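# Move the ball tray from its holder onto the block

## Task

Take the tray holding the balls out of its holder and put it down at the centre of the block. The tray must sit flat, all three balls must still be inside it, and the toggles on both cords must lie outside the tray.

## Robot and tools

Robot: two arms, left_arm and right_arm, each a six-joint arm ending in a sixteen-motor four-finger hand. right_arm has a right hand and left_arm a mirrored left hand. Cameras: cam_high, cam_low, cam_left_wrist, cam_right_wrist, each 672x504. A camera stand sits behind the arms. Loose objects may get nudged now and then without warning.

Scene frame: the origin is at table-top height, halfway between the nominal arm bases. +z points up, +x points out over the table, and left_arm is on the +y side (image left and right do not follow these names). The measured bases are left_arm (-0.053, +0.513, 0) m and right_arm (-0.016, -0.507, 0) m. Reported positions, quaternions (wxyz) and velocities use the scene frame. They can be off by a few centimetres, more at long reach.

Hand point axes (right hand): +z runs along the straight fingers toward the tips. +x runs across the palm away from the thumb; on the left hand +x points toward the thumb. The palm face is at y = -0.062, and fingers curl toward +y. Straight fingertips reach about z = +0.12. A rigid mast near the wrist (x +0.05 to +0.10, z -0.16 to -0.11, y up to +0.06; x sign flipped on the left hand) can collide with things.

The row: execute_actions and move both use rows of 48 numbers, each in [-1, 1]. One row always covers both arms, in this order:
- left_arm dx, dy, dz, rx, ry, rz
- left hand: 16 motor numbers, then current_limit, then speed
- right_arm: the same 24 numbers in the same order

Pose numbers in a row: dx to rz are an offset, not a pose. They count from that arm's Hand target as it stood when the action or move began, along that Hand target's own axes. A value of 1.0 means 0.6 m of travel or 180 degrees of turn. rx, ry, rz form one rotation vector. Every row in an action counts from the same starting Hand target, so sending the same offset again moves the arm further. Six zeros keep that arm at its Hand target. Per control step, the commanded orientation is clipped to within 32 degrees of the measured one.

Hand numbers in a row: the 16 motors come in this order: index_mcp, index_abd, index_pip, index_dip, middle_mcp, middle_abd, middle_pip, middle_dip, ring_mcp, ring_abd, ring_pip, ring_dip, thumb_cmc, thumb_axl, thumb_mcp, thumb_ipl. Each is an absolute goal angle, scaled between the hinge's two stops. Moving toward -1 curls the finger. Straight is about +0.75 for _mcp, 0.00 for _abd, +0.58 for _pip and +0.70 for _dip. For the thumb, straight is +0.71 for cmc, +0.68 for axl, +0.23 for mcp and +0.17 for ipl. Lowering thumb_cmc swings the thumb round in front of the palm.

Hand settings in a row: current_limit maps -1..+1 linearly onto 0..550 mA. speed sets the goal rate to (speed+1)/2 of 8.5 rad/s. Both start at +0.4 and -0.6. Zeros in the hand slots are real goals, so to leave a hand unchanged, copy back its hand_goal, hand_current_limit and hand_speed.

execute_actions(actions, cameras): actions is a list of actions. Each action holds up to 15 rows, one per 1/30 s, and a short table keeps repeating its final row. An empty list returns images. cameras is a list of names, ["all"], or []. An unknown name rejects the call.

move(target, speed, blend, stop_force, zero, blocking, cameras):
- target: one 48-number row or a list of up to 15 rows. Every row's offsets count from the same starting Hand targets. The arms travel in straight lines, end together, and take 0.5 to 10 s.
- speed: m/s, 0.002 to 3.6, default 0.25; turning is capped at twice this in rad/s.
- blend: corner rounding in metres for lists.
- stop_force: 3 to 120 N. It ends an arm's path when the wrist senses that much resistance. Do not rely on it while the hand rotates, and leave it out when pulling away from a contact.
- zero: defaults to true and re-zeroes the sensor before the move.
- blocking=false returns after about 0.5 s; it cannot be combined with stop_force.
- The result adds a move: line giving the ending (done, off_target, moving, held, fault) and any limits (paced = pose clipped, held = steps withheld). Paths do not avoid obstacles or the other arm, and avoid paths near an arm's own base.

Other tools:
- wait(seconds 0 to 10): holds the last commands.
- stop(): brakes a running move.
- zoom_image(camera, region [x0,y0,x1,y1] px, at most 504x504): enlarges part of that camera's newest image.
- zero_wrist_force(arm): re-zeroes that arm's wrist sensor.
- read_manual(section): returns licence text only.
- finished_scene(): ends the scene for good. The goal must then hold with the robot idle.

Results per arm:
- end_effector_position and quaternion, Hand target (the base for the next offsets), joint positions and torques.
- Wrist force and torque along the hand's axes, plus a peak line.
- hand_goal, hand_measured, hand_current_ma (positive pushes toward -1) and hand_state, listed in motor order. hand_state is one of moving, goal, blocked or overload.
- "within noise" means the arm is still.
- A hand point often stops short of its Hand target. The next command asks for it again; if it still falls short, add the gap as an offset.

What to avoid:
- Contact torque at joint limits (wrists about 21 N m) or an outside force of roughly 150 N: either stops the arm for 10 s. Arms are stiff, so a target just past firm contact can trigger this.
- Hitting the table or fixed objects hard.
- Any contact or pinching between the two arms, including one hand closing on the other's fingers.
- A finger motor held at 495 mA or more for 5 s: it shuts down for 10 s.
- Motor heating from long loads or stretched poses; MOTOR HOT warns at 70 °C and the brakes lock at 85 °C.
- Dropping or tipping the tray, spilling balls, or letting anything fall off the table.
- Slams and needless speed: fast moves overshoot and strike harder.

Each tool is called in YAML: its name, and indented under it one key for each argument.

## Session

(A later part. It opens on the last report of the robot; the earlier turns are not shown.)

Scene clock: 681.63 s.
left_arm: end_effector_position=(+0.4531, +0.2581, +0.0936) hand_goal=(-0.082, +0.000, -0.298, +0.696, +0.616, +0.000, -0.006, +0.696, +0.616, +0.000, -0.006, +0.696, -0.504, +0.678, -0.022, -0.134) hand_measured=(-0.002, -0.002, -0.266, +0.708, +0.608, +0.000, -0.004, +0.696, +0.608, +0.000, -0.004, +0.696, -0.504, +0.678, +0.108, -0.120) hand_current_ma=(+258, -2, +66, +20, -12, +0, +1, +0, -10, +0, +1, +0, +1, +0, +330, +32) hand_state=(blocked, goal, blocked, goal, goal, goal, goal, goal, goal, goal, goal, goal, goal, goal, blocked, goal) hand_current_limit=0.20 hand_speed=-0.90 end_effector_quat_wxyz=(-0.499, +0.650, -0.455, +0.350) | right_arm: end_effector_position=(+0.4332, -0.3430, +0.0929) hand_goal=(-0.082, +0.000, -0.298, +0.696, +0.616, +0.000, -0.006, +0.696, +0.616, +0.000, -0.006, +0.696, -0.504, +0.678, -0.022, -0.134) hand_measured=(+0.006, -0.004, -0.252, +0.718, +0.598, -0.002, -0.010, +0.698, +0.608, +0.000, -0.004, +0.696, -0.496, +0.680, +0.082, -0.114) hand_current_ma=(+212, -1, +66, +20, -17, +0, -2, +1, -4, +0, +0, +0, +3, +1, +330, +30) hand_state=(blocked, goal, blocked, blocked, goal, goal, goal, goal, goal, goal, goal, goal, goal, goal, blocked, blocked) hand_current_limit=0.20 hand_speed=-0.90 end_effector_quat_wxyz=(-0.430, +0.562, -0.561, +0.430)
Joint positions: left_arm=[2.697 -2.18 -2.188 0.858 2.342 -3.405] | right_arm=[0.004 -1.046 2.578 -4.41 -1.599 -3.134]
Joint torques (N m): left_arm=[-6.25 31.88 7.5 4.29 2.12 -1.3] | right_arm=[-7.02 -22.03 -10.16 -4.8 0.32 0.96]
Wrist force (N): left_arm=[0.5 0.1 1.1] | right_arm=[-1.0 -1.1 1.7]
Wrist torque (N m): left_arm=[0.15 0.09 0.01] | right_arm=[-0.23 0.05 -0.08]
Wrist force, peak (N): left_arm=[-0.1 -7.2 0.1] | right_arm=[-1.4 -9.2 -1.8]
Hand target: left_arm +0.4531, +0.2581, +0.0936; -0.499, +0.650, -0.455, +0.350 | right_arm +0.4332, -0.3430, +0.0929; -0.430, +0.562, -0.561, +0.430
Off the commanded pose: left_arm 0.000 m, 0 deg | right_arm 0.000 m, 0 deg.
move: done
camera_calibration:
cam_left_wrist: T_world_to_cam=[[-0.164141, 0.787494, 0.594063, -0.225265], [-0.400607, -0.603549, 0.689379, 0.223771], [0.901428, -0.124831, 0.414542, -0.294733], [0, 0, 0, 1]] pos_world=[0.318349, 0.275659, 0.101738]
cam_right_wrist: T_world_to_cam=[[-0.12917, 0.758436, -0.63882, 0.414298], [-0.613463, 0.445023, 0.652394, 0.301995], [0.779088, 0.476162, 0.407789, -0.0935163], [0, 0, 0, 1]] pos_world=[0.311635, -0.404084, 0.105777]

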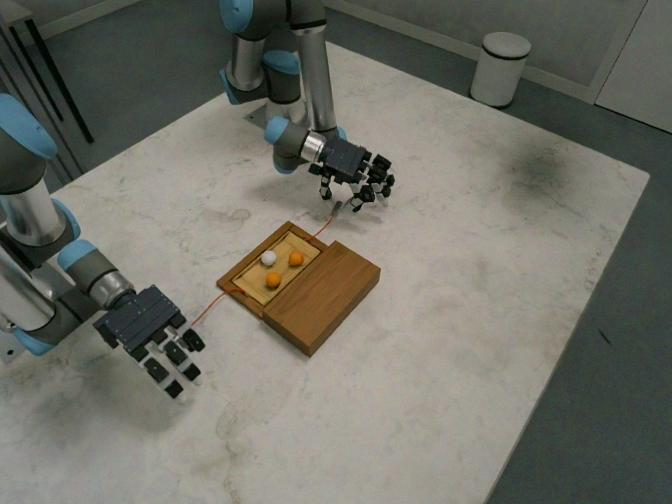

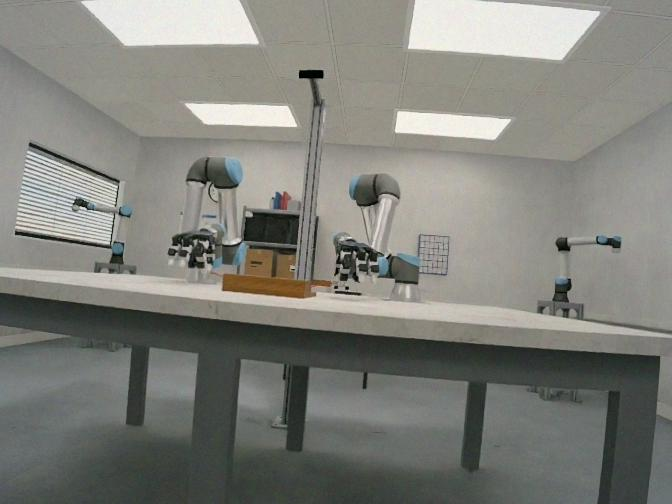

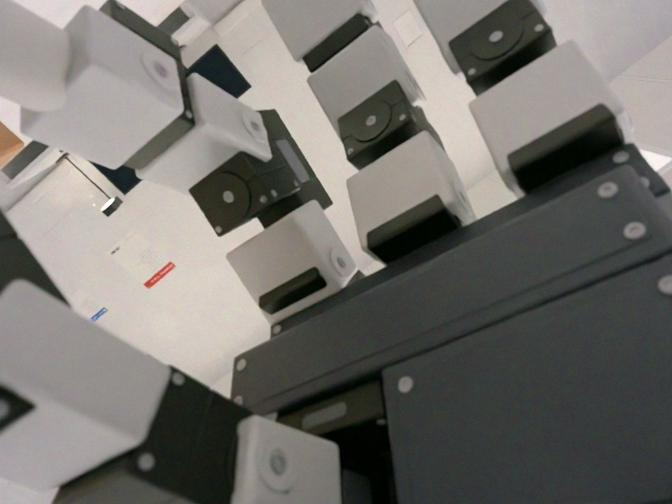

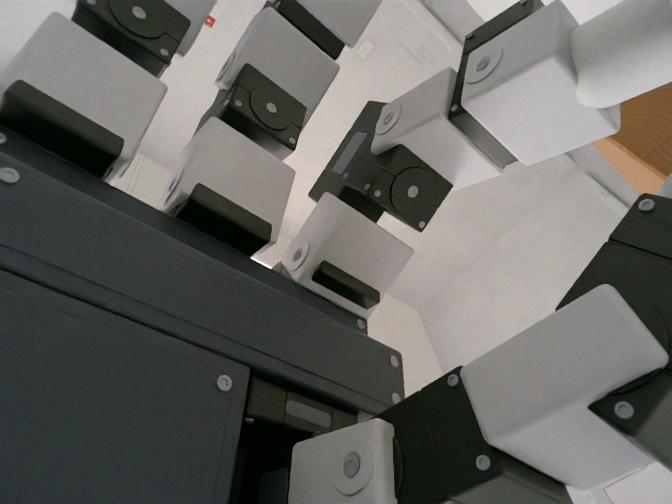

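move:
  target: [0.1427,-0.0528,-0.0928,0,0,0,-0.082,0,-0.299,0.696,0.616,0,-0.007,0.696,0.616,0,-0.007,0.696,-0.504,0.678,-0.022,-0.135,0.5,-0.9,-0.275,-0.1603,-0.0137,0,0,0,-0.082,0,-0.299,0.696,0.616,0,-0.007,0.696,0.616,0,-0.007,0.696,-0.504,0.678,-0.022,-0.135,0.5,-0.9]
  speed: 0.1
  cameras: ["cam_high","cam_low","cam_left_wrist","cam_right_wrist"]

zoom_image:
  camera: "cam_high"
  region: [180, 150, 380, 320]

zoom_image:
  camera: "cam_low"
  region: [200, 200, 350, 310]

Scene clock: 727.20 s.
left_arm: end_effector_position=(+0.4504, +0.2386, +0.1029) hand_goal=(-0.082, +0.000, -0.298, +0.696, +0.616, +0.000, -0.006, +0.696, +0.616, +0.000, -0.006, +0.696, -0.504, +0.678, -0.022, -0.134) hand_measured=(-0.002, -0.002, -0.260, +0.712, +0.608, +0.000, -0.004, +0.696, +0.608, +0.000, -0.004, +0.696, -0.502, +0.678, +0.098, -0.118) hand_current_ma=(+258, -2, +88, +27, -12, +0, +1, +0, -10, +0, +1, +0, +2, +0, +413, +41) hand_state=(blocked, goal, blocked, goal, goal, goal, goal, goal, goal, goal, goal, goal, goal, goal, blocked, goal) hand_current_limit=0.50 hand_speed=-0.90 end_effector_quat_wxyz=(-0.499, +0.650, -0.455, +0.350) | right_arm: end_effector_position=(+0.4378, -0.2990, +0.1183) hand_goal=(-0.082, +0.000, -0.298, +0.696, +0.616, +0.000, -0.006, +0.696, +0.616, +0.000, -0.006, +0.696, -0.504, +0.678, -0.022, -0.134) hand_measured=(+0.006, -0.004, -0.250, +0.718, +0.598, -0.002, -0.010, +0.698, +0.608, +0.000, -0.004, +0.696, -0.496, +0.680, +0.078, -0.112) hand_current_ma=(+212, -1, +72, +22, -17, +0, -2, +1, -5, +0, +0, +0, +4, +1, +353, +32) hand_state=(blocked, goal, blocked, blocked, goal, goal, goal, goal, goal, goal, goal, goal, goal, goal, blocked, blocked) hand_current_limit=0.50 hand_speed=-0.90 end_effector_quat_wxyz=(-0.431, +0.562, -0.561, +0.430)
Joint positions: left_arm=[2.652 -2.165 -2.159 0.798 2.383 -3.428] | right_arm=[0.164 -1.136 2.503 -4.241 -1.754 -3.091]
Joint torques (N m): left_arm=[8.15 29.75 1.61 4.32 -1.47 0.86] | right_arm=[4.74 -16.28 1.96 -3.29 0.3 -1.15]
Wrist force (N): left_arm=[0.4 -0.3 1.3] | right_arm=[-0.8 -1.5 2.2]
Wrist torque (N m): left_arm=[0.07 0.13 0.03] | right_arm=[-0.33 0.03 -0.02]
Wrist force, peak (N): left_arm=[1.9 -1.4 -0.2] | right_arm=[-1.8 -1.9 2.0]
Hand target: left_arm +0.4503, +0.2387, +0.1028; -0.499, +0.650, -0.455, +0.350 (not the last commanded pose) | right_arm +0.4377, -0.2990, +0.1182; -0.430, +0.562, -0.561, +0.430 (not the last commanded pose)
Off the commanded pose: left_arm 0.085 m, 0 deg | right_arm 0.140 m, 0 deg.
move: held (left_arm; a check stopped the path), off_target (right_arm; braked when a check withheld steps of left_arm); limits=held
pose unreachable (left arm): on one or more control steps of this call, first in action 0 (counted from 0), this arm could not follow its commanded pose, so it was not sent that pose on those steps. It may still have moved: this result reports where it is.
cause: moving toward the commanded pose would bring two parts of the arm too close to each other (joints 4 (wrist 1) to 6 (wrist 3) lie between them).
camera_calibration:
cam_left_wrist: T_world_to_cam=[[-0.164177, 0.787607, 0.593904, -0.215895], [-0.401063, -0.60336, 0.689278, 0.204744], [0.901218, -0.125029, 0.414938, -0.298463], [0, 0, 0, 1]] pos_world=[0.31565, 0.256258, 0.110939]
cam_right_wrist: T_world_to_cam=[[-0.128827, 0.758519, -0.63879, 0.39774], [-0.613701, 0.445006, 0.652181, 0.268806], [0.778957, 0.476045, 0.408175, -0.128411], [0, 0, 0, 1]] pos_world=[0.316233, -0.360184, 0.131177]

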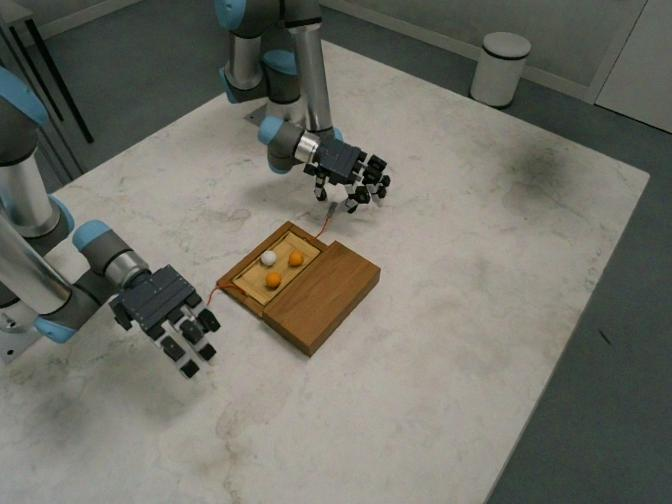

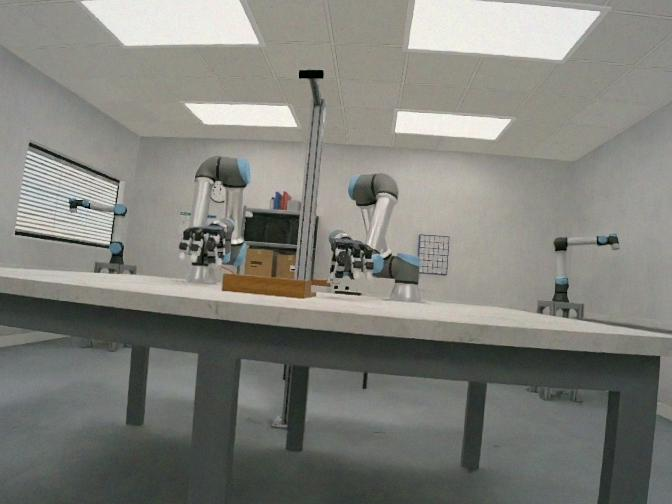

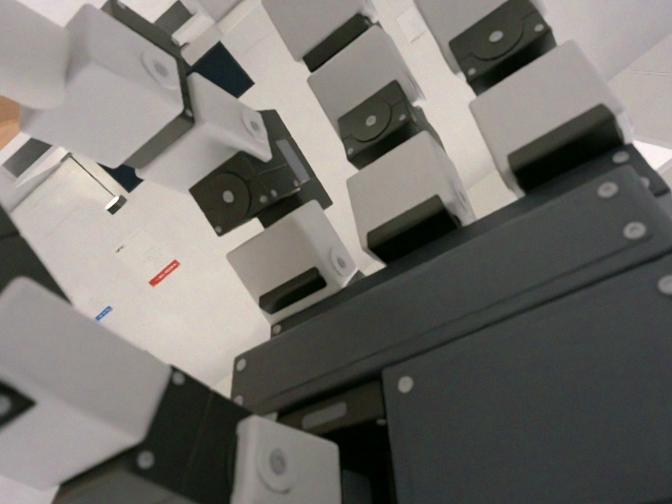

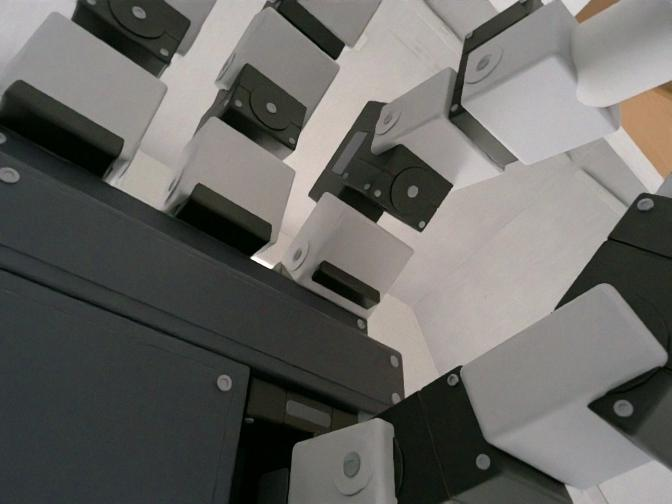

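Scaled by 2.520 from the camera's 672x504 image, which has a finer 960x720 frame.

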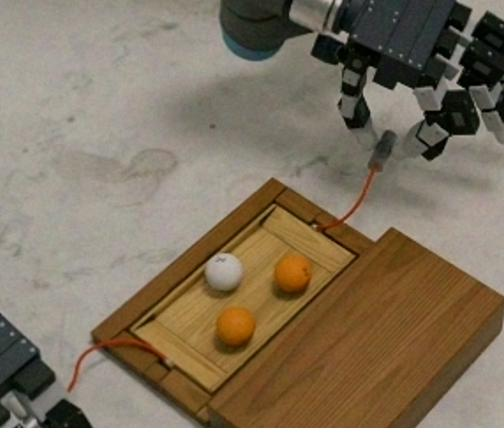

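Scaled by 3.360 from the camera's 672x504 image, which has a finer 960x720 frame.

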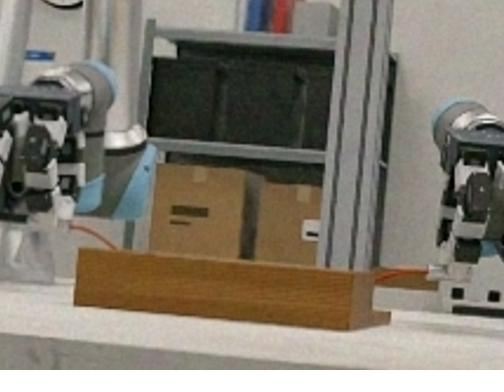

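move:
  target:
    - [0.0502,-0.0023,0.0083,0,0.1878,0.0504,-0.082,0,-0.299,0.696,0.616,0,-0.007,0.696,0.616,0,-0.007,0.696,-0.504,0.678,-0.022,-0.135,0.5,-0.9,-0.08,-0.0471,-0.0041,0,0,0,-0.082,0,-0.299,0.696,0.616,0,-0.007,0.696,0.616,0,-0.007,0.696,-0.504,0.678,-0.022,-0.135,0.5,-0.9]
    - [0.1563,-0.0438,-0.0627,0,0.1878,0.0504,-0.082,0,-0.299,0.696,0.616,0,-0.007,0.696,0.616,0,-0.007,0.696,-0.504,0.678,-0.022,-0.135,0.5,-0.9,-0.2017,-0.1177,-0.0103,0,0,0,-0.082,0,-0.299,0.696,0.616,0,-0.007,0.696,0.616,0,-0.007,0.696,-0.504,0.678,-0.022,-0.135,0.5,-0.9]
  speed: 0.12
  blend: [0.01,0]
  cameras: ["cam_high","cam_low"]

zoom_image:
  camera: "cam_high"
  region: [180, 150, 380, 320]

zoom_image:
  camera: "cam_low"
  region: [200, 200, 350, 310]

Scene clock: 768.93 s.
left_arm: end_effector_position=(+0.4547, +0.1405, +0.1380) hand_goal=(-0.082, +0.000, -0.298, +0.696, +0.616, +0.000, -0.006, +0.696, +0.616, +0.000, -0.006, +0.696, -0.504, +0.678, -0.022, -0.134) hand_measured=(-0.002, -0.002, -0.260, +0.712, +0.608, +0.000, -0.004, +0.696, +0.608, +0.000, -0.004, +0.696, -0.502, +0.678, +0.098, -0.118) hand_current_ma=(+258, -2, +88, +27, -12, +0, +1, +0, -10, +0, +1, +0, +3, +0, +412, +41) hand_state=(blocked, goal, blocked, goal, goal, goal, goal, goal, goal, goal, goal, goal, goal, goal, blocked, goal) hand_current_limit=0.50 hand_speed=-0.90 end_effector_quat_wxyz=(+0.371, -0.483, +0.629, -0.483) | right_arm: end_effector_position=(+0.4500, -0.1780, +0.1881) hand_goal=(-0.082, +0.000, -0.298, +0.696, +0.616, +0.000, -0.006, +0.696, +0.616, +0.000, -0.006, +0.696, -0.504, +0.678, -0.022, -0.134) hand_measured=(+0.006, -0.004, -0.250, +0.718, +0.598, -0.002, -0.010, +0.698, +0.608, +0.000, -0.004, +0.696, -0.496, +0.680, +0.078, -0.112) hand_current_ma=(+212, -1, +72, +22, -17, +0, -2, +1, -5, +0, +0, +0, +4, +1, +352, +32) hand_state=(blocked, goal, blocked, blocked, goal, goal, goal, goal, goal, goal, goal, goal, goal, goal, blocked, blocked) hand_current_limit=0.50 hand_speed=-0.90 end_effector_quat_wxyz=(-0.431, +0.562, -0.561, +0.430)
Joint positions: left_arm=[2.713 -2.09 -2.146 0.83 1.743 -3.188] | right_arm=[0.492 -1.234 2.23 -3.836 -2.069 -2.994]
Joint torques (N m): left_arm=[-4.92 28.08 3.41 3.35 -0.05 0.83] | right_arm=[4.08 -20.91 -12.87 -3.05 0.94 -1.22]
Wrist force (N): left_arm=[0.3 -0.2 0.7] | right_arm=[-1.0 -1.7 1.8]
Wrist torque (N m): left_arm=[0.16 0.10 0.03] | right_arm=[-0.30 0.10 -0.04]
Wrist force, peak (N): left_arm=[1.5 -0.8 0.7] | right_arm=[-2.1 -2.5 1.7]
Hand target: left_arm +0.4546, +0.1405, +0.1379; +0.371, -0.483, +0.629, -0.483 | right_arm +0.4499, -0.1780, +0.1881; -0.430, +0.562, -0.561, +0.430
Off the commanded pose: left_arm 0.000 m, 0 deg | right_arm 0.000 m, 0 deg.
move: done
Images, in order (width x height): cam_high 672x504, cam_low 672x504.

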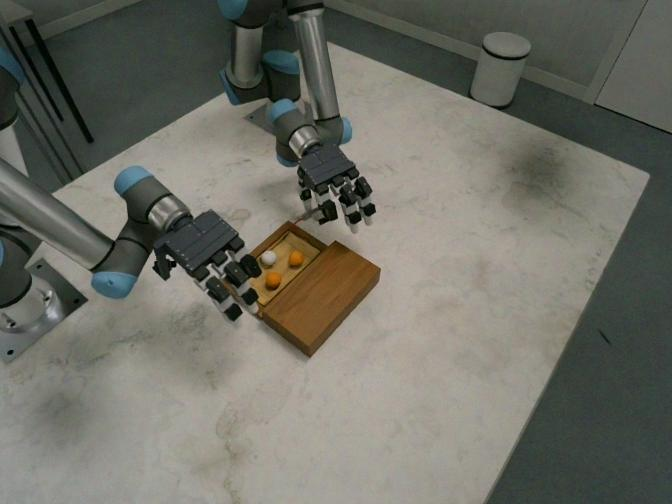

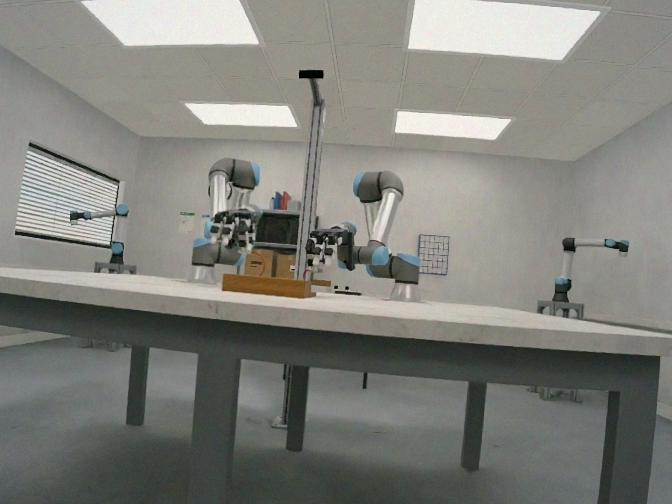

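Scaled by 2.520 from the camera's 672x504 image, which has a finer 960x720 frame.

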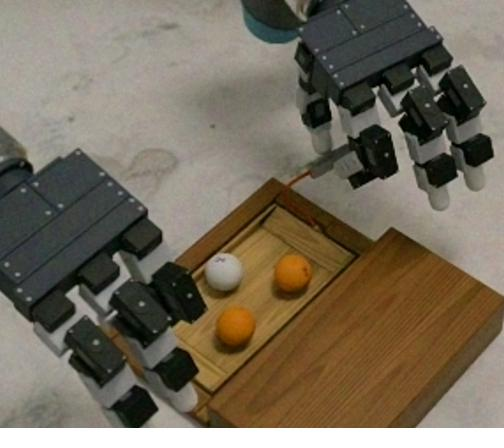

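Scaled by 3.360 from the camera's 672x504 image, which has a finer 960x720 frame.

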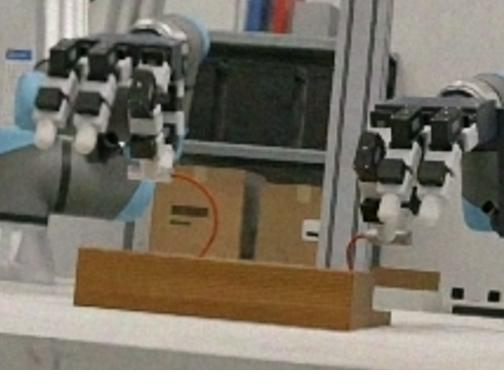

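zero_wrist_force:
  arm: "left_arm"

zero_wrist_force:
  arm: "right_arm"

move:
  target: [0,-0.0483,-0.013,0,0,0,-0.082,0,-0.299,0.696,0.616,0,-0.007,0.696,0.616,0,-0.007,0.696,-0.504,0.678,-0.022,-0.135,0.5,-0.9,0,-0.0483,-0.013,0,0,0,-0.082,0,-0.299,0.696,0.616,0,-0.007,0.696,0.616,0,-0.007,0.696,-0.504,0.678,-0.022,-0.135,0.5,-0.9]
  speed: 0.05
  cameras: ["cam_high","cam_low"]

zoom_image:
  camera: "cam_low"
  region: [220, 210, 340, 300]

zoom_image:
  camera: "cam_high"
  region: [200, 160, 370, 320]

Wrist force sensor zeroed.

Wrist force sensor zeroed.

Scene clock: 780.47 s.
left_arm: end_effector_position=(+0.4546, +0.1405, +0.1680) hand_goal=(-0.082, +0.000, -0.298, +0.696, +0.616, +0.000, -0.006, +0.696, +0.616, +0.000, -0.006, +0.696, -0.504, +0.678, -0.022, -0.134) hand_measured=(-0.002, -0.002, -0.260, +0.712, +0.608, +0.000, -0.004, +0.696, +0.608, +0.000, -0.004, +0.696, -0.502, +0.678, +0.098, -0.118) hand_current_ma=(+258, -2, +88, +27, -12, +0, +1, +0, -10, +0, +1, +0, +3, +0, +412, +41) hand_state=(blocked, goal, blocked, goal, goal, goal, goal, goal, goal, goal, goal, goal, goal, goal, blocked, goal) hand_current_limit=0.50 hand_speed=-0.90 end_effector_quat_wxyz=(+0.371, -0.483, +0.629, -0.483) | right_arm: end_effector_position=(+0.4500, -0.1780, +0.2183) hand_goal=(-0.082, +0.000, -0.298, +0.696, +0.616, +0.000, -0.006, +0.696, +0.616, +0.000, -0.006, +0.696, -0.504, +0.678, -0.022, -0.134) hand_measured=(+0.006, -0.004, -0.250, +0.718, +0.598, -0.002, -0.010, +0.698, +0.608, +0.000, -0.004, +0.696, -0.496, +0.680, +0.078, -0.112) hand_current_ma=(+212, -1, +73, +22, -17, +0, -2, +1, -5, +0, +0, +0, +4, +1, +352, +32) hand_state=(blocked, goal, blocked, blocked, goal, goal, goal, goal, goal, goal, goal, goal, goal, goal, blocked, blocked) hand_current_limit=0.50 hand_speed=-0.90 end_effector_quat_wxyz=(-0.431, +0.562, -0.561, +0.430)
Joint positions: left_arm=[2.713 -2.017 -2.138 0.749 1.743 -3.188] | right_arm=[0.492 -1.307 2.21 -3.744 -2.069 -2.994]
Joint torques (N m): left_arm=[-6.59 26.42 17.56 4.67 1.7 0.3] | right_arm=[0.41 -19.59 -7.18 -5.4 -0.33 1.2]
Wrist force (N, zeroed by zero_wrist_force): left_arm=[0.3 -0.2 0.5] | right_arm=[0.3 0.1 -0.1]
Wrist torque (N m, zeroed by zero_wrist_force): left_arm=[-0.09 -0.03 0.03] | right_arm=[0.04 -0.06 0.05]
Wrist force, peak (N, zeroed by zero_wrist_force): left_arm=[0.5 -0.9 0.0] | right_arm=[0.4 0.9 0.4]
Hand target: left_arm +0.4545, +0.1405, +0.1679; +0.371, -0.483, +0.629, -0.483 | right_arm +0.4500, -0.1780, +0.2181; -0.430, +0.562, -0.561, +0.430
Off the commanded pose: left_arm 0.000 m, 0 deg | right_arm 0.000 m, 0 deg.
move: done
Images, in order (width x height): cam_high 672x504, cam_low 672x504.

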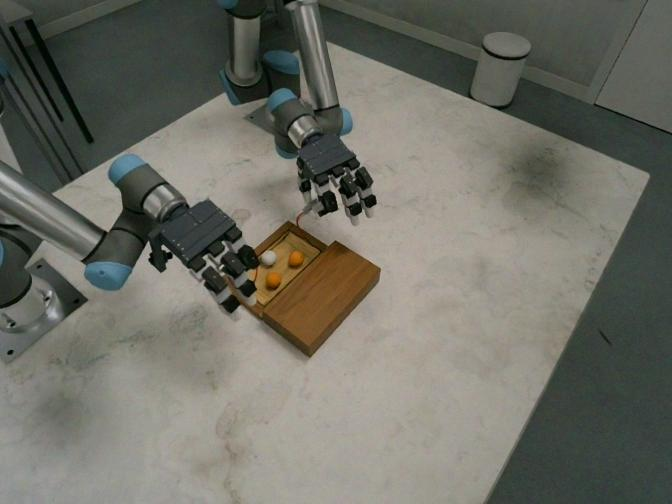

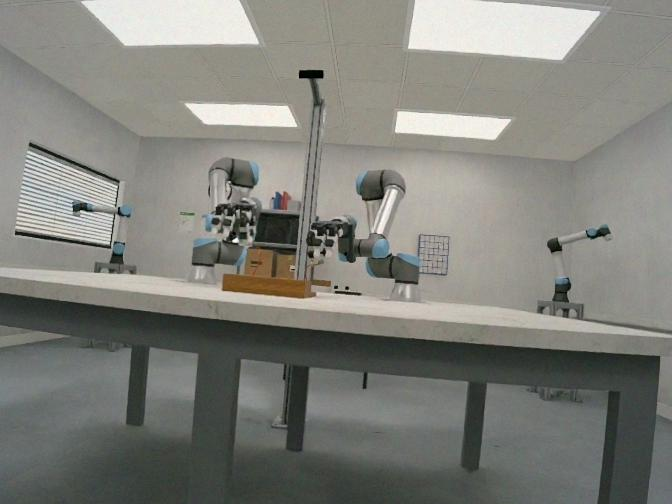

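Scaled by 4.200 from the camera's 672x504 image, which has a finer 960x720 frame.

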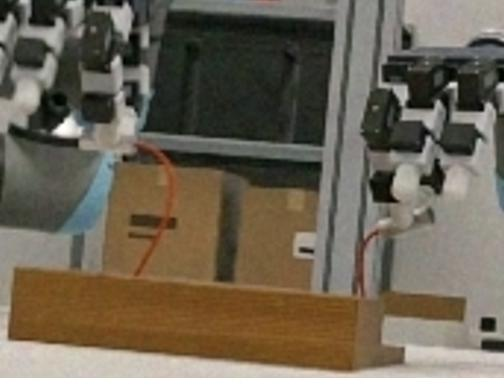

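Scaled by 2.965 from the camera's 672x504 image, which has a finer 960x720 frame.

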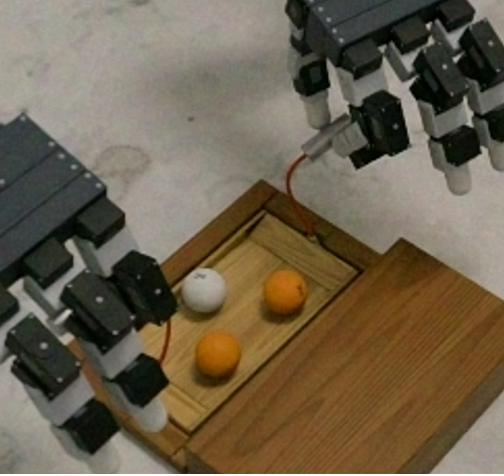

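move:
  target: [0,-0.0193,-0.0052,0,0,0,-0.082,0,-0.299,0.696,0.616,0,-0.007,0.696,0.616,0,-0.007,0.696,-0.504,0.678,-0.022,-0.135,0.5,-0.9,0,-0.0193,-0.0052,0,0,0,-0.082,0,-0.299,0.696,0.616,0,-0.007,0.696,0.616,0,-0.007,0.696,-0.504,0.678,-0.022,-0.135,0.5,-0.9]
  speed: 0.04
  cameras: ["cam_high","cam_low"]

zoom_image:
  camera: "cam_low"
  region: [220, 210, 340, 300]

zoom_image:
  camera: "cam_high"
  region: [200, 160, 370, 320]

Scene clock: 792.60 s.
left_arm: end_effector_position=(+0.4545, +0.1405, +0.1800) hand_goal=(-0.082, +0.000, -0.298, +0.696, +0.616, +0.000, -0.006, +0.696, +0.616, +0.000, -0.006, +0.696, -0.504, +0.678, -0.022, -0.134) hand_measured=(-0.002, -0.002, -0.260, +0.712, +0.608, +0.000, -0.004, +0.696, +0.608, +0.000, -0.004, +0.696, -0.502, +0.678, +0.096, -0.118) hand_current_ma=(+258, -2, +88, +27, -12, +0, +1, +0, -10, +0, +1, +0, +3, +0, +412, +41) hand_state=(blocked, goal, blocked, goal, goal, goal, goal, goal, goal, goal, goal, goal, goal, goal, blocked, goal) hand_current_limit=0.50 hand_speed=-0.90 end_effector_quat_wxyz=(+0.371, -0.483, +0.629, -0.483) end_effector_velocity=(+0.001, +0.000, +0.000) end_effector_angular_velocity=(-0.002, -0.004, +0.000) | right_arm: end_effector_position=(+0.4500, -0.1780, +0.2303) hand_goal=(-0.082, +0.000, -0.298, +0.696, +0.616, +0.000, -0.006, +0.696, +0.616, +0.000, -0.006, +0.696, -0.504, +0.678, -0.022, -0.134) hand_measured=(+0.006, -0.004, -0.250, +0.718, +0.598, -0.002, -0.010, +0.698, +0.608, +0.000, -0.004, +0.696, -0.496, +0.680, +0.078, -0.112) hand_current_ma=(+212, -1, +73, +22, -17, +0, -2, +1, -5, +0, +0, +0, +4, +1, +351, +32) hand_state=(blocked, goal, blocked, blocked, goal, goal, goal, goal, goal, goal, goal, goal, goal, goal, blocked, blocked) hand_current_limit=0.50 hand_speed=-0.90 end_effector_quat_wxyz=(-0.431, +0.562, -0.561, +0.430) end_effector_velocity=(+0.001, +0.000, +0.000) end_effector_angular_velocity=(+0.002, -0.004, -0.001)
Joint positions: left_arm=[2.713 -1.989 -2.133 0.716 1.743 -3.188] | right_arm=[0.492 -1.334 2.2 -3.707 -2.069 -2.994]
Joint velocities: left_arm=[0 -0.004 0.001 0.008 0 0] | right_arm=[0 0.002 -0.001 -0.006 -0.001 0]
Joint torques (N m): left_arm=[-2.41 27.13 24.26 4.91 1.67 -1.1] | right_arm=[-6.8 -17.95 -15.96 -5.75 1.96 0.6]
Wrist force (N, zeroed by zero_wrist_force): left_arm=[-0.1 0.1 0.4] | right_arm=[0.3 0.2 0.0]
Wrist torque (N m, zeroed by zero_wrist_force): left_arm=[-0.02 0.02 0.00] | right_arm=[0.05 -0.05 0.03]
Wrist force, peak (N, zeroed by zero_wrist_force): left_arm=[0.4 0.4 0.6] | right_arm=[0.1 0.9 0.0]
Hand target: left_arm +0.4545, +0.1405, +0.1799; +0.371, -0.483, +0.629, -0.483 | right_arm +0.4500, -0.1780, +0.2301; -0.430, +0.562, -0.561, +0.430
Off the commanded pose: left_arm 0.000 m, 0 deg | right_arm 0.000 m, 0 deg.
move: done
Images, in order (width x height): cam_high 672x504, cam_low 672x504.

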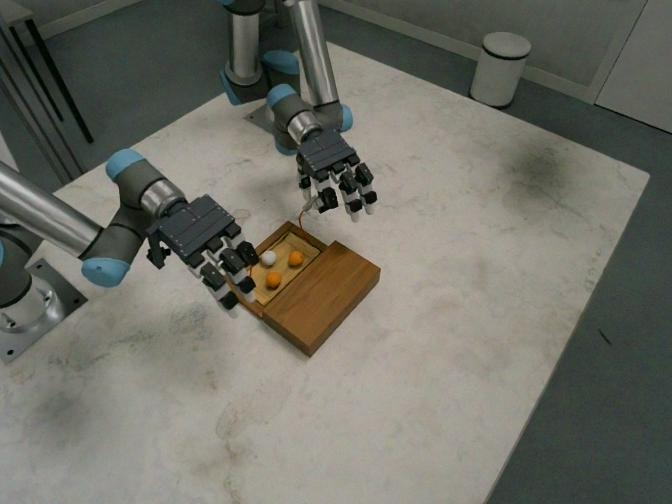

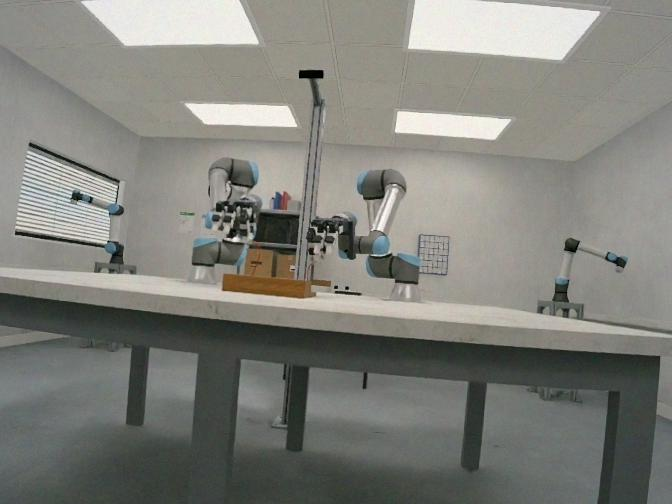

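Scaled by 4.200 from the camera's 672x504 image, which has a finer 960x720 frame.

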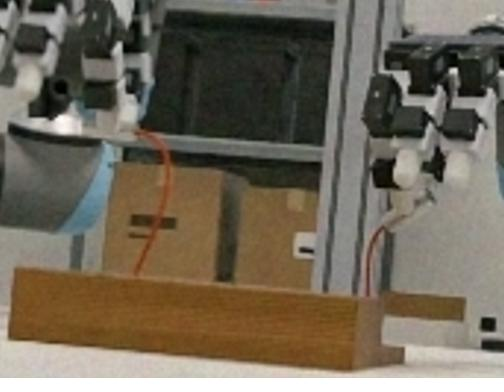

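Scaled by 2.965 from the camera's 672x504 image, which has a finer 960x720 frame.

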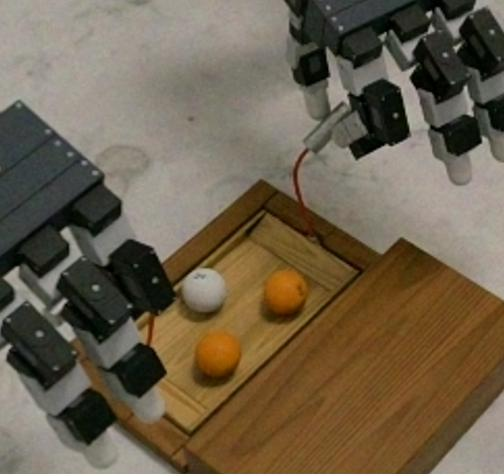

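move:
  target: [0,-0.0241,-0.0065,0,0,0,-0.082,0,-0.299,0.696,0.616,0,-0.007,0.696,0.616,0,-0.007,0.696,-0.504,0.678,-0.022,-0.135,0.5,-0.9,0,-0.0241,-0.0065,0,0,0,-0.082,0,-0.299,0.696,0.616,0,-0.007,0.696,0.616,0,-0.007,0.696,-0.504,0.678,-0.022,-0.135,0.5,-0.9]
  speed: 0.04
  cameras: ["cam_high","cam_low"]

zoom_image:
  camera: "cam_low"
  region: [220, 210, 340, 300]

zoom_image:
  camera: "cam_high"
  region: [200, 160, 370, 320]

Scene clock: 801.97 s.
left_arm: end_effector_position=(+0.4545, +0.1405, +0.1950) hand_goal=(-0.082, +0.000, -0.298, +0.696, +0.616, +0.000, -0.006, +0.696, +0.616, +0.000, -0.006, +0.696, -0.504, +0.678, -0.022, -0.134) hand_measured=(-0.002, -0.002, -0.260, +0.712, +0.608, +0.000, -0.004, +0.696, +0.608, +0.000, -0.004, +0.696, -0.502, +0.678, +0.094, -0.116) hand_current_ma=(+258, -2, +88, +27, -12, +0, +1, +0, -10, +0, +1, +0, +3, +0, +412, +44) hand_state=(blocked, goal, blocked, goal, goal, goal, goal, goal, goal, goal, goal, goal, goal, goal, blocked, goal) hand_current_limit=0.50 hand_speed=-0.90 end_effector_quat_wxyz=(+0.371, -0.483, +0.629, -0.483) end_effector_velocity=(+0.000, -0.001, -0.001) end_effector_angular_velocity=(-0.001, -0.003, -0.001) | right_arm: end_effector_position=(+0.4500, -0.1780, +0.2453) hand_goal=(-0.082, +0.000, -0.298, +0.696, +0.616, +0.000, -0.006, +0.696, +0.616, +0.000, -0.006, +0.696, -0.504, +0.678, -0.022, -0.134) hand_measured=(+0.006, -0.004, -0.250, +0.718, +0.598, -0.002, -0.010, +0.698, +0.608, +0.000, -0.004, +0.696, -0.496, +0.680, +0.078, -0.112) hand_current_ma=(+212, -1, +73, +22, -17, +0, -2, +1, -5, +0, +0, +0, +4, +1, +351, +32) hand_state=(blocked, goal, blocked, blocked, goal, goal, goal, goal, goal, goal, goal, goal, goal, goal, blocked, blocked) hand_current_limit=0.50 hand_speed=-0.90 end_effector_quat_wxyz=(-0.431, +0.562, -0.561, +0.430) end_effector_velocity=(+0.001, +0.000, -0.001) end_effector_angular_velocity=(+0.001, -0.001, -0.002)
Joint positions: left_arm=[2.713 -1.955 -2.126 0.675 1.743 -3.188] | right_arm=[0.492 -1.366 2.187 -3.661 -2.069 -2.994]
Joint velocities: left_arm=[-0.001 -0.004 0 0.006 0 0] | right_arm=[-0.001 0.004 0 -0.006 -0.001 0]
Joint torques (N m): left_arm=[-6.61 25.66 21.02 4.96 1.7 -1.19] | right_arm=[-6.58 -17.65 -10.97 -5.41 1.93 -0.42]
Wrist force (N, zeroed by zero_wrist_force): left_arm=[0.1 0.9 0.2] | right_arm=[0.3 0.3 -0.1]
Wrist torque (N m, zeroed by zero_wrist_force): left_arm=[0.07 0.00 0.00] | right_arm=[0.05 -0.03 0.03]
Wrist force, peak (N, zeroed by zero_wrist_force): left_arm=[0.4 1.1 0.6] | right_arm=[0.4 0.6 0.3]
Hand target: left_arm +0.4545, +0.1405, +0.1949; +0.371, -0.483, +0.629, -0.483 | right_arm +0.4500, -0.1780, +0.2450; -0.430, +0.562, -0.561, +0.430
Off the commanded pose: left_arm 0.000 m, 0 deg | right_arm 0.000 m, 0 deg.
move: done
Images, in order (width x height): cam_high 672x504, cam_low 672x504.

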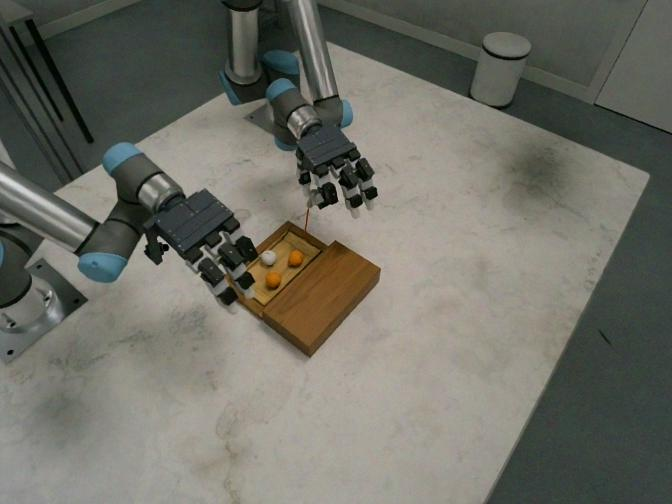

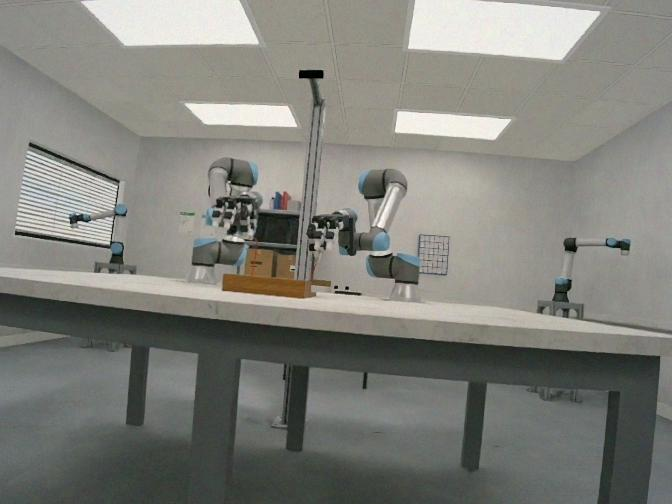

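Scaled by 4.200 from the camera's 672x504 image, which has a finer 960x720 frame.

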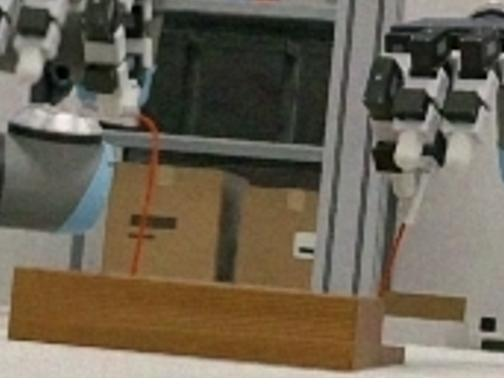

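Scaled by 2.965 from the camera's 672x504 image, which has a finer 960x720 frame.

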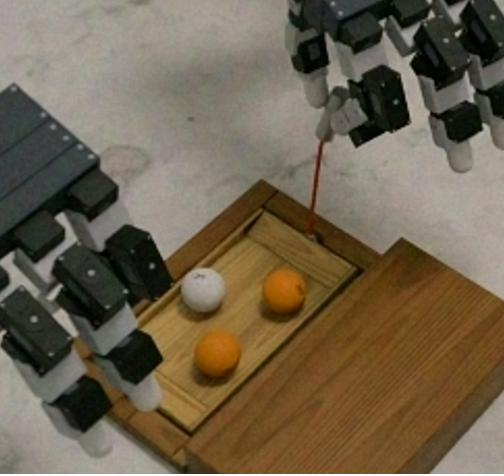

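move:
  target: [0,0,0,0,0,0,-0.082,0,-0.299,0.696,0.616,0,-0.007,0.696,0.616,0,-0.007,0.696,-0.504,0.678,-0.022,-0.135,0.5,-0.9,0,-0.0241,-0.0065,0,0,0,-0.082,0,-0.299,0.696,0.616,0,-0.007,0.696,0.616,0,-0.007,0.696,-0.504,0.678,-0.022,-0.135,0.5,-0.9]
  speed: 0.04
  cameras: ["cam_high","cam_low"]

zoom_image:
  camera: "cam_low"
  region: [220, 210, 340, 300]

zoom_image:
  camera: "cam_high"
  region: [200, 160, 370, 320]

Scene clock: 816.67 s.
left_arm: end_effector_position=(+0.4545, +0.1405, +0.1949) hand_goal=(-0.082, +0.000, -0.298, +0.696, +0.616, +0.000, -0.006, +0.696, +0.616, +0.000, -0.006, +0.696, -0.504, +0.678, -0.022, -0.134) hand_measured=(-0.002, -0.002, -0.260, +0.712, +0.608, +0.000, -0.004, +0.696, +0.608, +0.000, -0.004, +0.696, -0.502, +0.678, +0.094, -0.116) hand_current_ma=(+258, -2, +88, +27, -12, +0, +1, +0, -10, +0, +1, +0, +3, +0, +413, +44) hand_state=(blocked, goal, blocked, goal, goal, goal, goal, goal, goal, goal, goal, goal, goal, goal, blocked, goal) hand_current_limit=0.50 hand_speed=-0.90 end_effector_quat_wxyz=(+0.371, -0.483, +0.629, -0.483) | right_arm: end_effector_position=(+0.4500, -0.1780, +0.2603) hand_goal=(-0.082, +0.000, -0.298, +0.696, +0.616, +0.000, -0.006, +0.696, +0.616, +0.000, -0.006, +0.696, -0.504, +0.678, -0.022, -0.134) hand_measured=(+0.006, -0.006, -0.250, +0.718, +0.598, -0.002, -0.010, +0.698, +0.608, +0.000, -0.004, +0.696, -0.496, +0.680, +0.076, -0.112) hand_current_ma=(+212, -2, +73, +22, -17, +0, -2, +1, -5, +0, +0, +0, +4, +1, +342, +32) hand_state=(blocked, goal, blocked, blocked, goal, goal, goal, goal, goal, goal, goal, goal, goal, goal, blocked, blocked) hand_current_limit=0.50 hand_speed=-0.90 end_effector_quat_wxyz=(-0.431, +0.562, -0.561, +0.430) end_effector_velocity=(+0.000, +0.000, -0.001) end_effector_angular_velocity=(+0.000, -0.002, +0.000)
Joint positions: left_arm=[2.713 -1.955 -2.126 0.675 1.743 -3.188] | right_arm=[0.492 -1.397 2.172 -3.616 -2.069 -2.994]
Joint velocities: left_arm=[within noise] | right_arm=[0 0.003 0.001 -0.006 0 0]
Joint torques (N m): left_arm=[-1.64 26.21 7.15 5 1.57 -1.25] | right_arm=[-7.15 -18.41 -11.17 -5.71 2.01 0.23]
Wrist force (N, zeroed by zero_wrist_force): left_arm=[0.2 0.7 0.5] | right_arm=[-0.1 0.7 0.1]
Wrist torque (N m, zeroed by zero_wrist_force): left_arm=[0.02 0.00 0.01] | right_arm=[0.11 0.01 0.02]
Wrist force, peak (N, zeroed by zero_wrist_force): left_arm=[0.7 1.0 0.4] | right_arm=[0.2 0.8 -0.2]
Hand target: left_arm +0.4545, +0.1405, +0.1949; +0.371, -0.483, +0.629, -0.483 | right_arm +0.4500, -0.1780, +0.2600; -0.430, +0.562, -0.561, +0.430
Off the commanded pose: left_arm 0.000 m, 0 deg | right_arm 0.000 m, 0 deg.
move: done
Images, in order (width x height): cam_high 672x504, cam_low 672x504.

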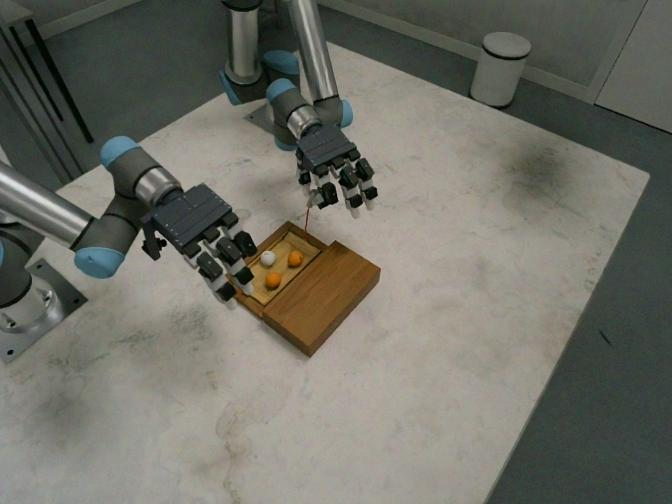

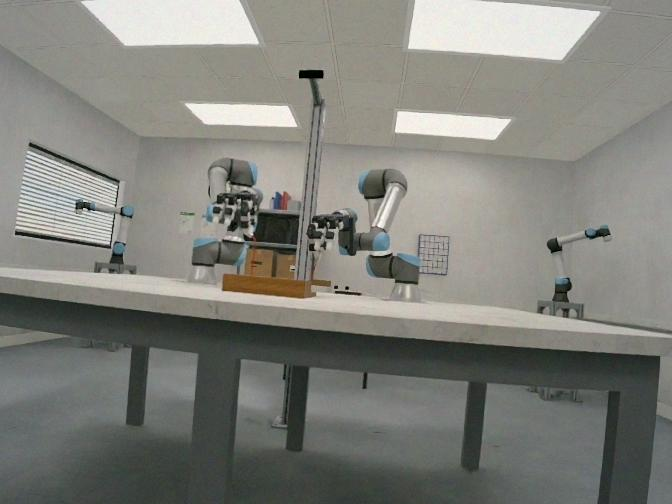

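Scaled by 4.200 from the camera's 672x504 image, which has a finer 960x720 frame.

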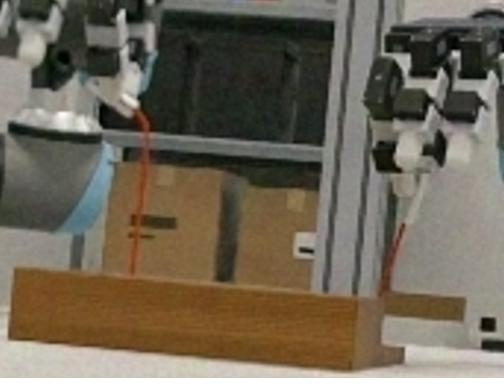

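Scaled by 2.965 from the camera's 672x504 image, which has a finer 960x720 frame.

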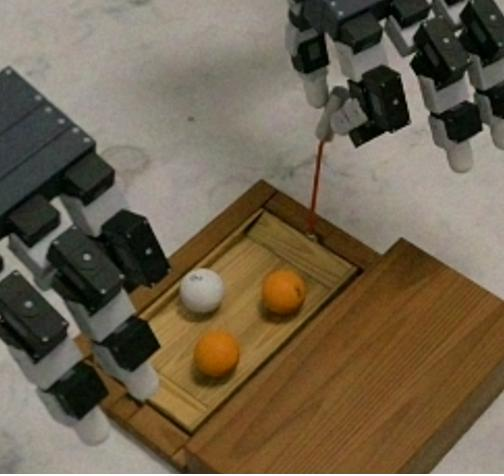

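move:
  target: [0,0,0,0,0,0,-0.082,0,-0.299,0.696,0.616,0,-0.007,0.696,0.616,0,-0.007,0.696,-0.504,0.678,-0.022,-0.135,0.5,-0.9,0,-0.0129,-0.0035,0,0,0,-0.082,0,-0.299,0.696,0.616,0,-0.007,0.696,0.616,0,-0.007,0.696,-0.504,0.678,-0.022,-0.135,0.5,-0.9]
  speed: 0.04
  cameras: ["cam_high","cam_low"]

zoom_image:
  camera: "cam_low"
  region: [220, 210, 340, 300]

zoom_image:
  camera: "cam_high"
  region: [230, 190, 360, 320]

Scene clock: 825.53 s.
left_arm: end_effector_position=(+0.4545, +0.1405, +0.1949) hand_goal=(-0.082, +0.000, -0.298, +0.696, +0.616, +0.000, -0.006, +0.696, +0.616, +0.000, -0.006, +0.696, -0.504, +0.678, -0.022, -0.134) hand_measured=(-0.002, -0.002, -0.260, +0.712, +0.608, +0.000, -0.004, +0.696, +0.608, +0.000, -0.004, +0.696, -0.502, +0.678, +0.094, -0.116) hand_current_ma=(+258, -2, +88, +27, -12, +0, +1, +0, -10, +0, +1, +0, +3, +0, +413, +44) hand_state=(blocked, goal, blocked, goal, goal, goal, goal, goal, goal, goal, goal, goal, goal, goal, blocked, goal) hand_current_limit=0.50 hand_speed=-0.90 end_effector_quat_wxyz=(+0.371, -0.483, +0.629, -0.483) | right_arm: end_effector_position=(+0.4500, -0.1780, +0.2682) hand_goal=(-0.082, +0.000, -0.298, +0.696, +0.616, +0.000, -0.006, +0.696, +0.616, +0.000, -0.006, +0.696, -0.504, +0.678, -0.022, -0.134) hand_measured=(+0.006, -0.006, -0.250, +0.718, +0.598, -0.002, -0.010, +0.698, +0.608, +0.000, -0.004, +0.696, -0.496, +0.680, +0.074, -0.112) hand_current_ma=(+212, -2, +73, +22, -17, +0, -2, +1, -5, +0, +0, +0, +4, +1, +335, +32) hand_state=(blocked, goal, blocked, blocked, goal, goal, goal, goal, goal, goal, goal, goal, goal, goal, blocked, blocked) hand_current_limit=0.50 hand_speed=-0.90 end_effector_quat_wxyz=(-0.430, +0.562, -0.561, +0.430)
Joint positions: left_arm=[2.713 -1.955 -2.126 0.675 1.743 -3.188] | right_arm=[0.492 -1.413 2.163 -3.591 -2.069 -2.994]
Joint torques (N m): left_arm=[2.19 25.85 5.73 4.89 1.47 -0.98] | right_arm=[-4.84 -19.08 -18.95 -5.12 1.31 -0.77]
Wrist force (N, zeroed by zero_wrist_force): left_arm=[0.4 0.6 0.2] | right_arm=[-0.2 0.7 0.0]
Wrist torque (N m, zeroed by zero_wrist_force): left_arm=[0.03 -0.03 0.03] | right_arm=[0.11 0.02 -0.01]
Wrist force, peak (N, zeroed by zero_wrist_force): left_arm=[0.6 1.0 0.4] | right_arm=[-0.1 0.6 -0.8]
Hand target: left_arm +0.4545, +0.1405, +0.1949; +0.371, -0.483, +0.629, -0.483 | right_arm +0.4499, -0.1780, +0.2680; -0.430, +0.562, -0.561, +0.430
Off the commanded pose: left_arm 0.000 m, 0 deg | right_arm 0.000 m, 0 deg.
move: done
Images, in order (width x height): cam_high 672x504, cam_low 672x504.

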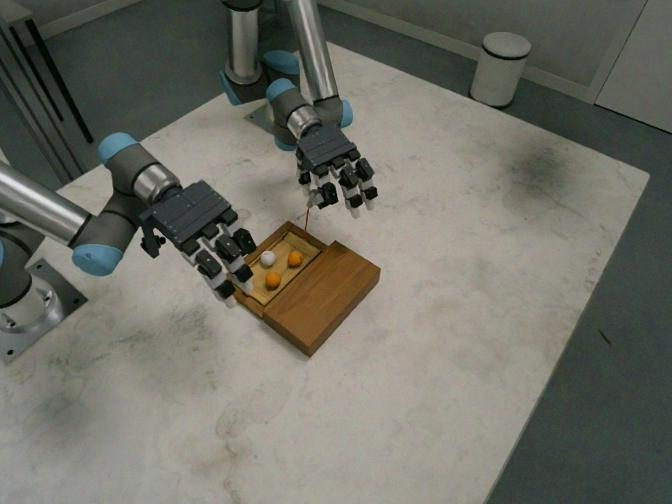

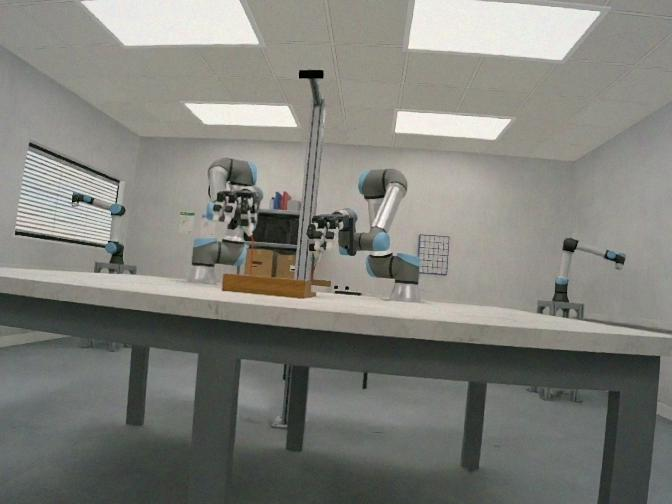

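Scaled by 4.200 from the camera's 672x504 image, which has a finer 960x720 frame.

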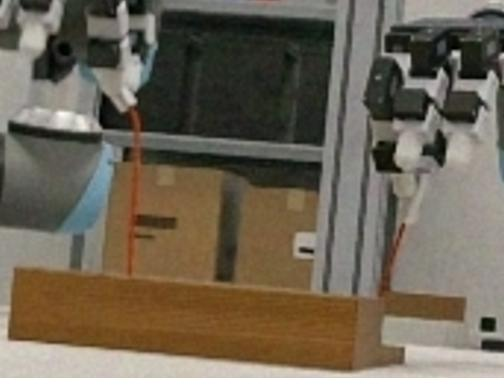

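Scaled by 3.877 from the camera's 672x504 image, which has a finer 960x720 frame.

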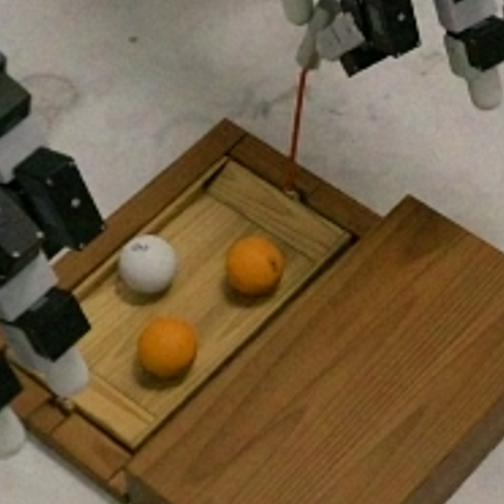

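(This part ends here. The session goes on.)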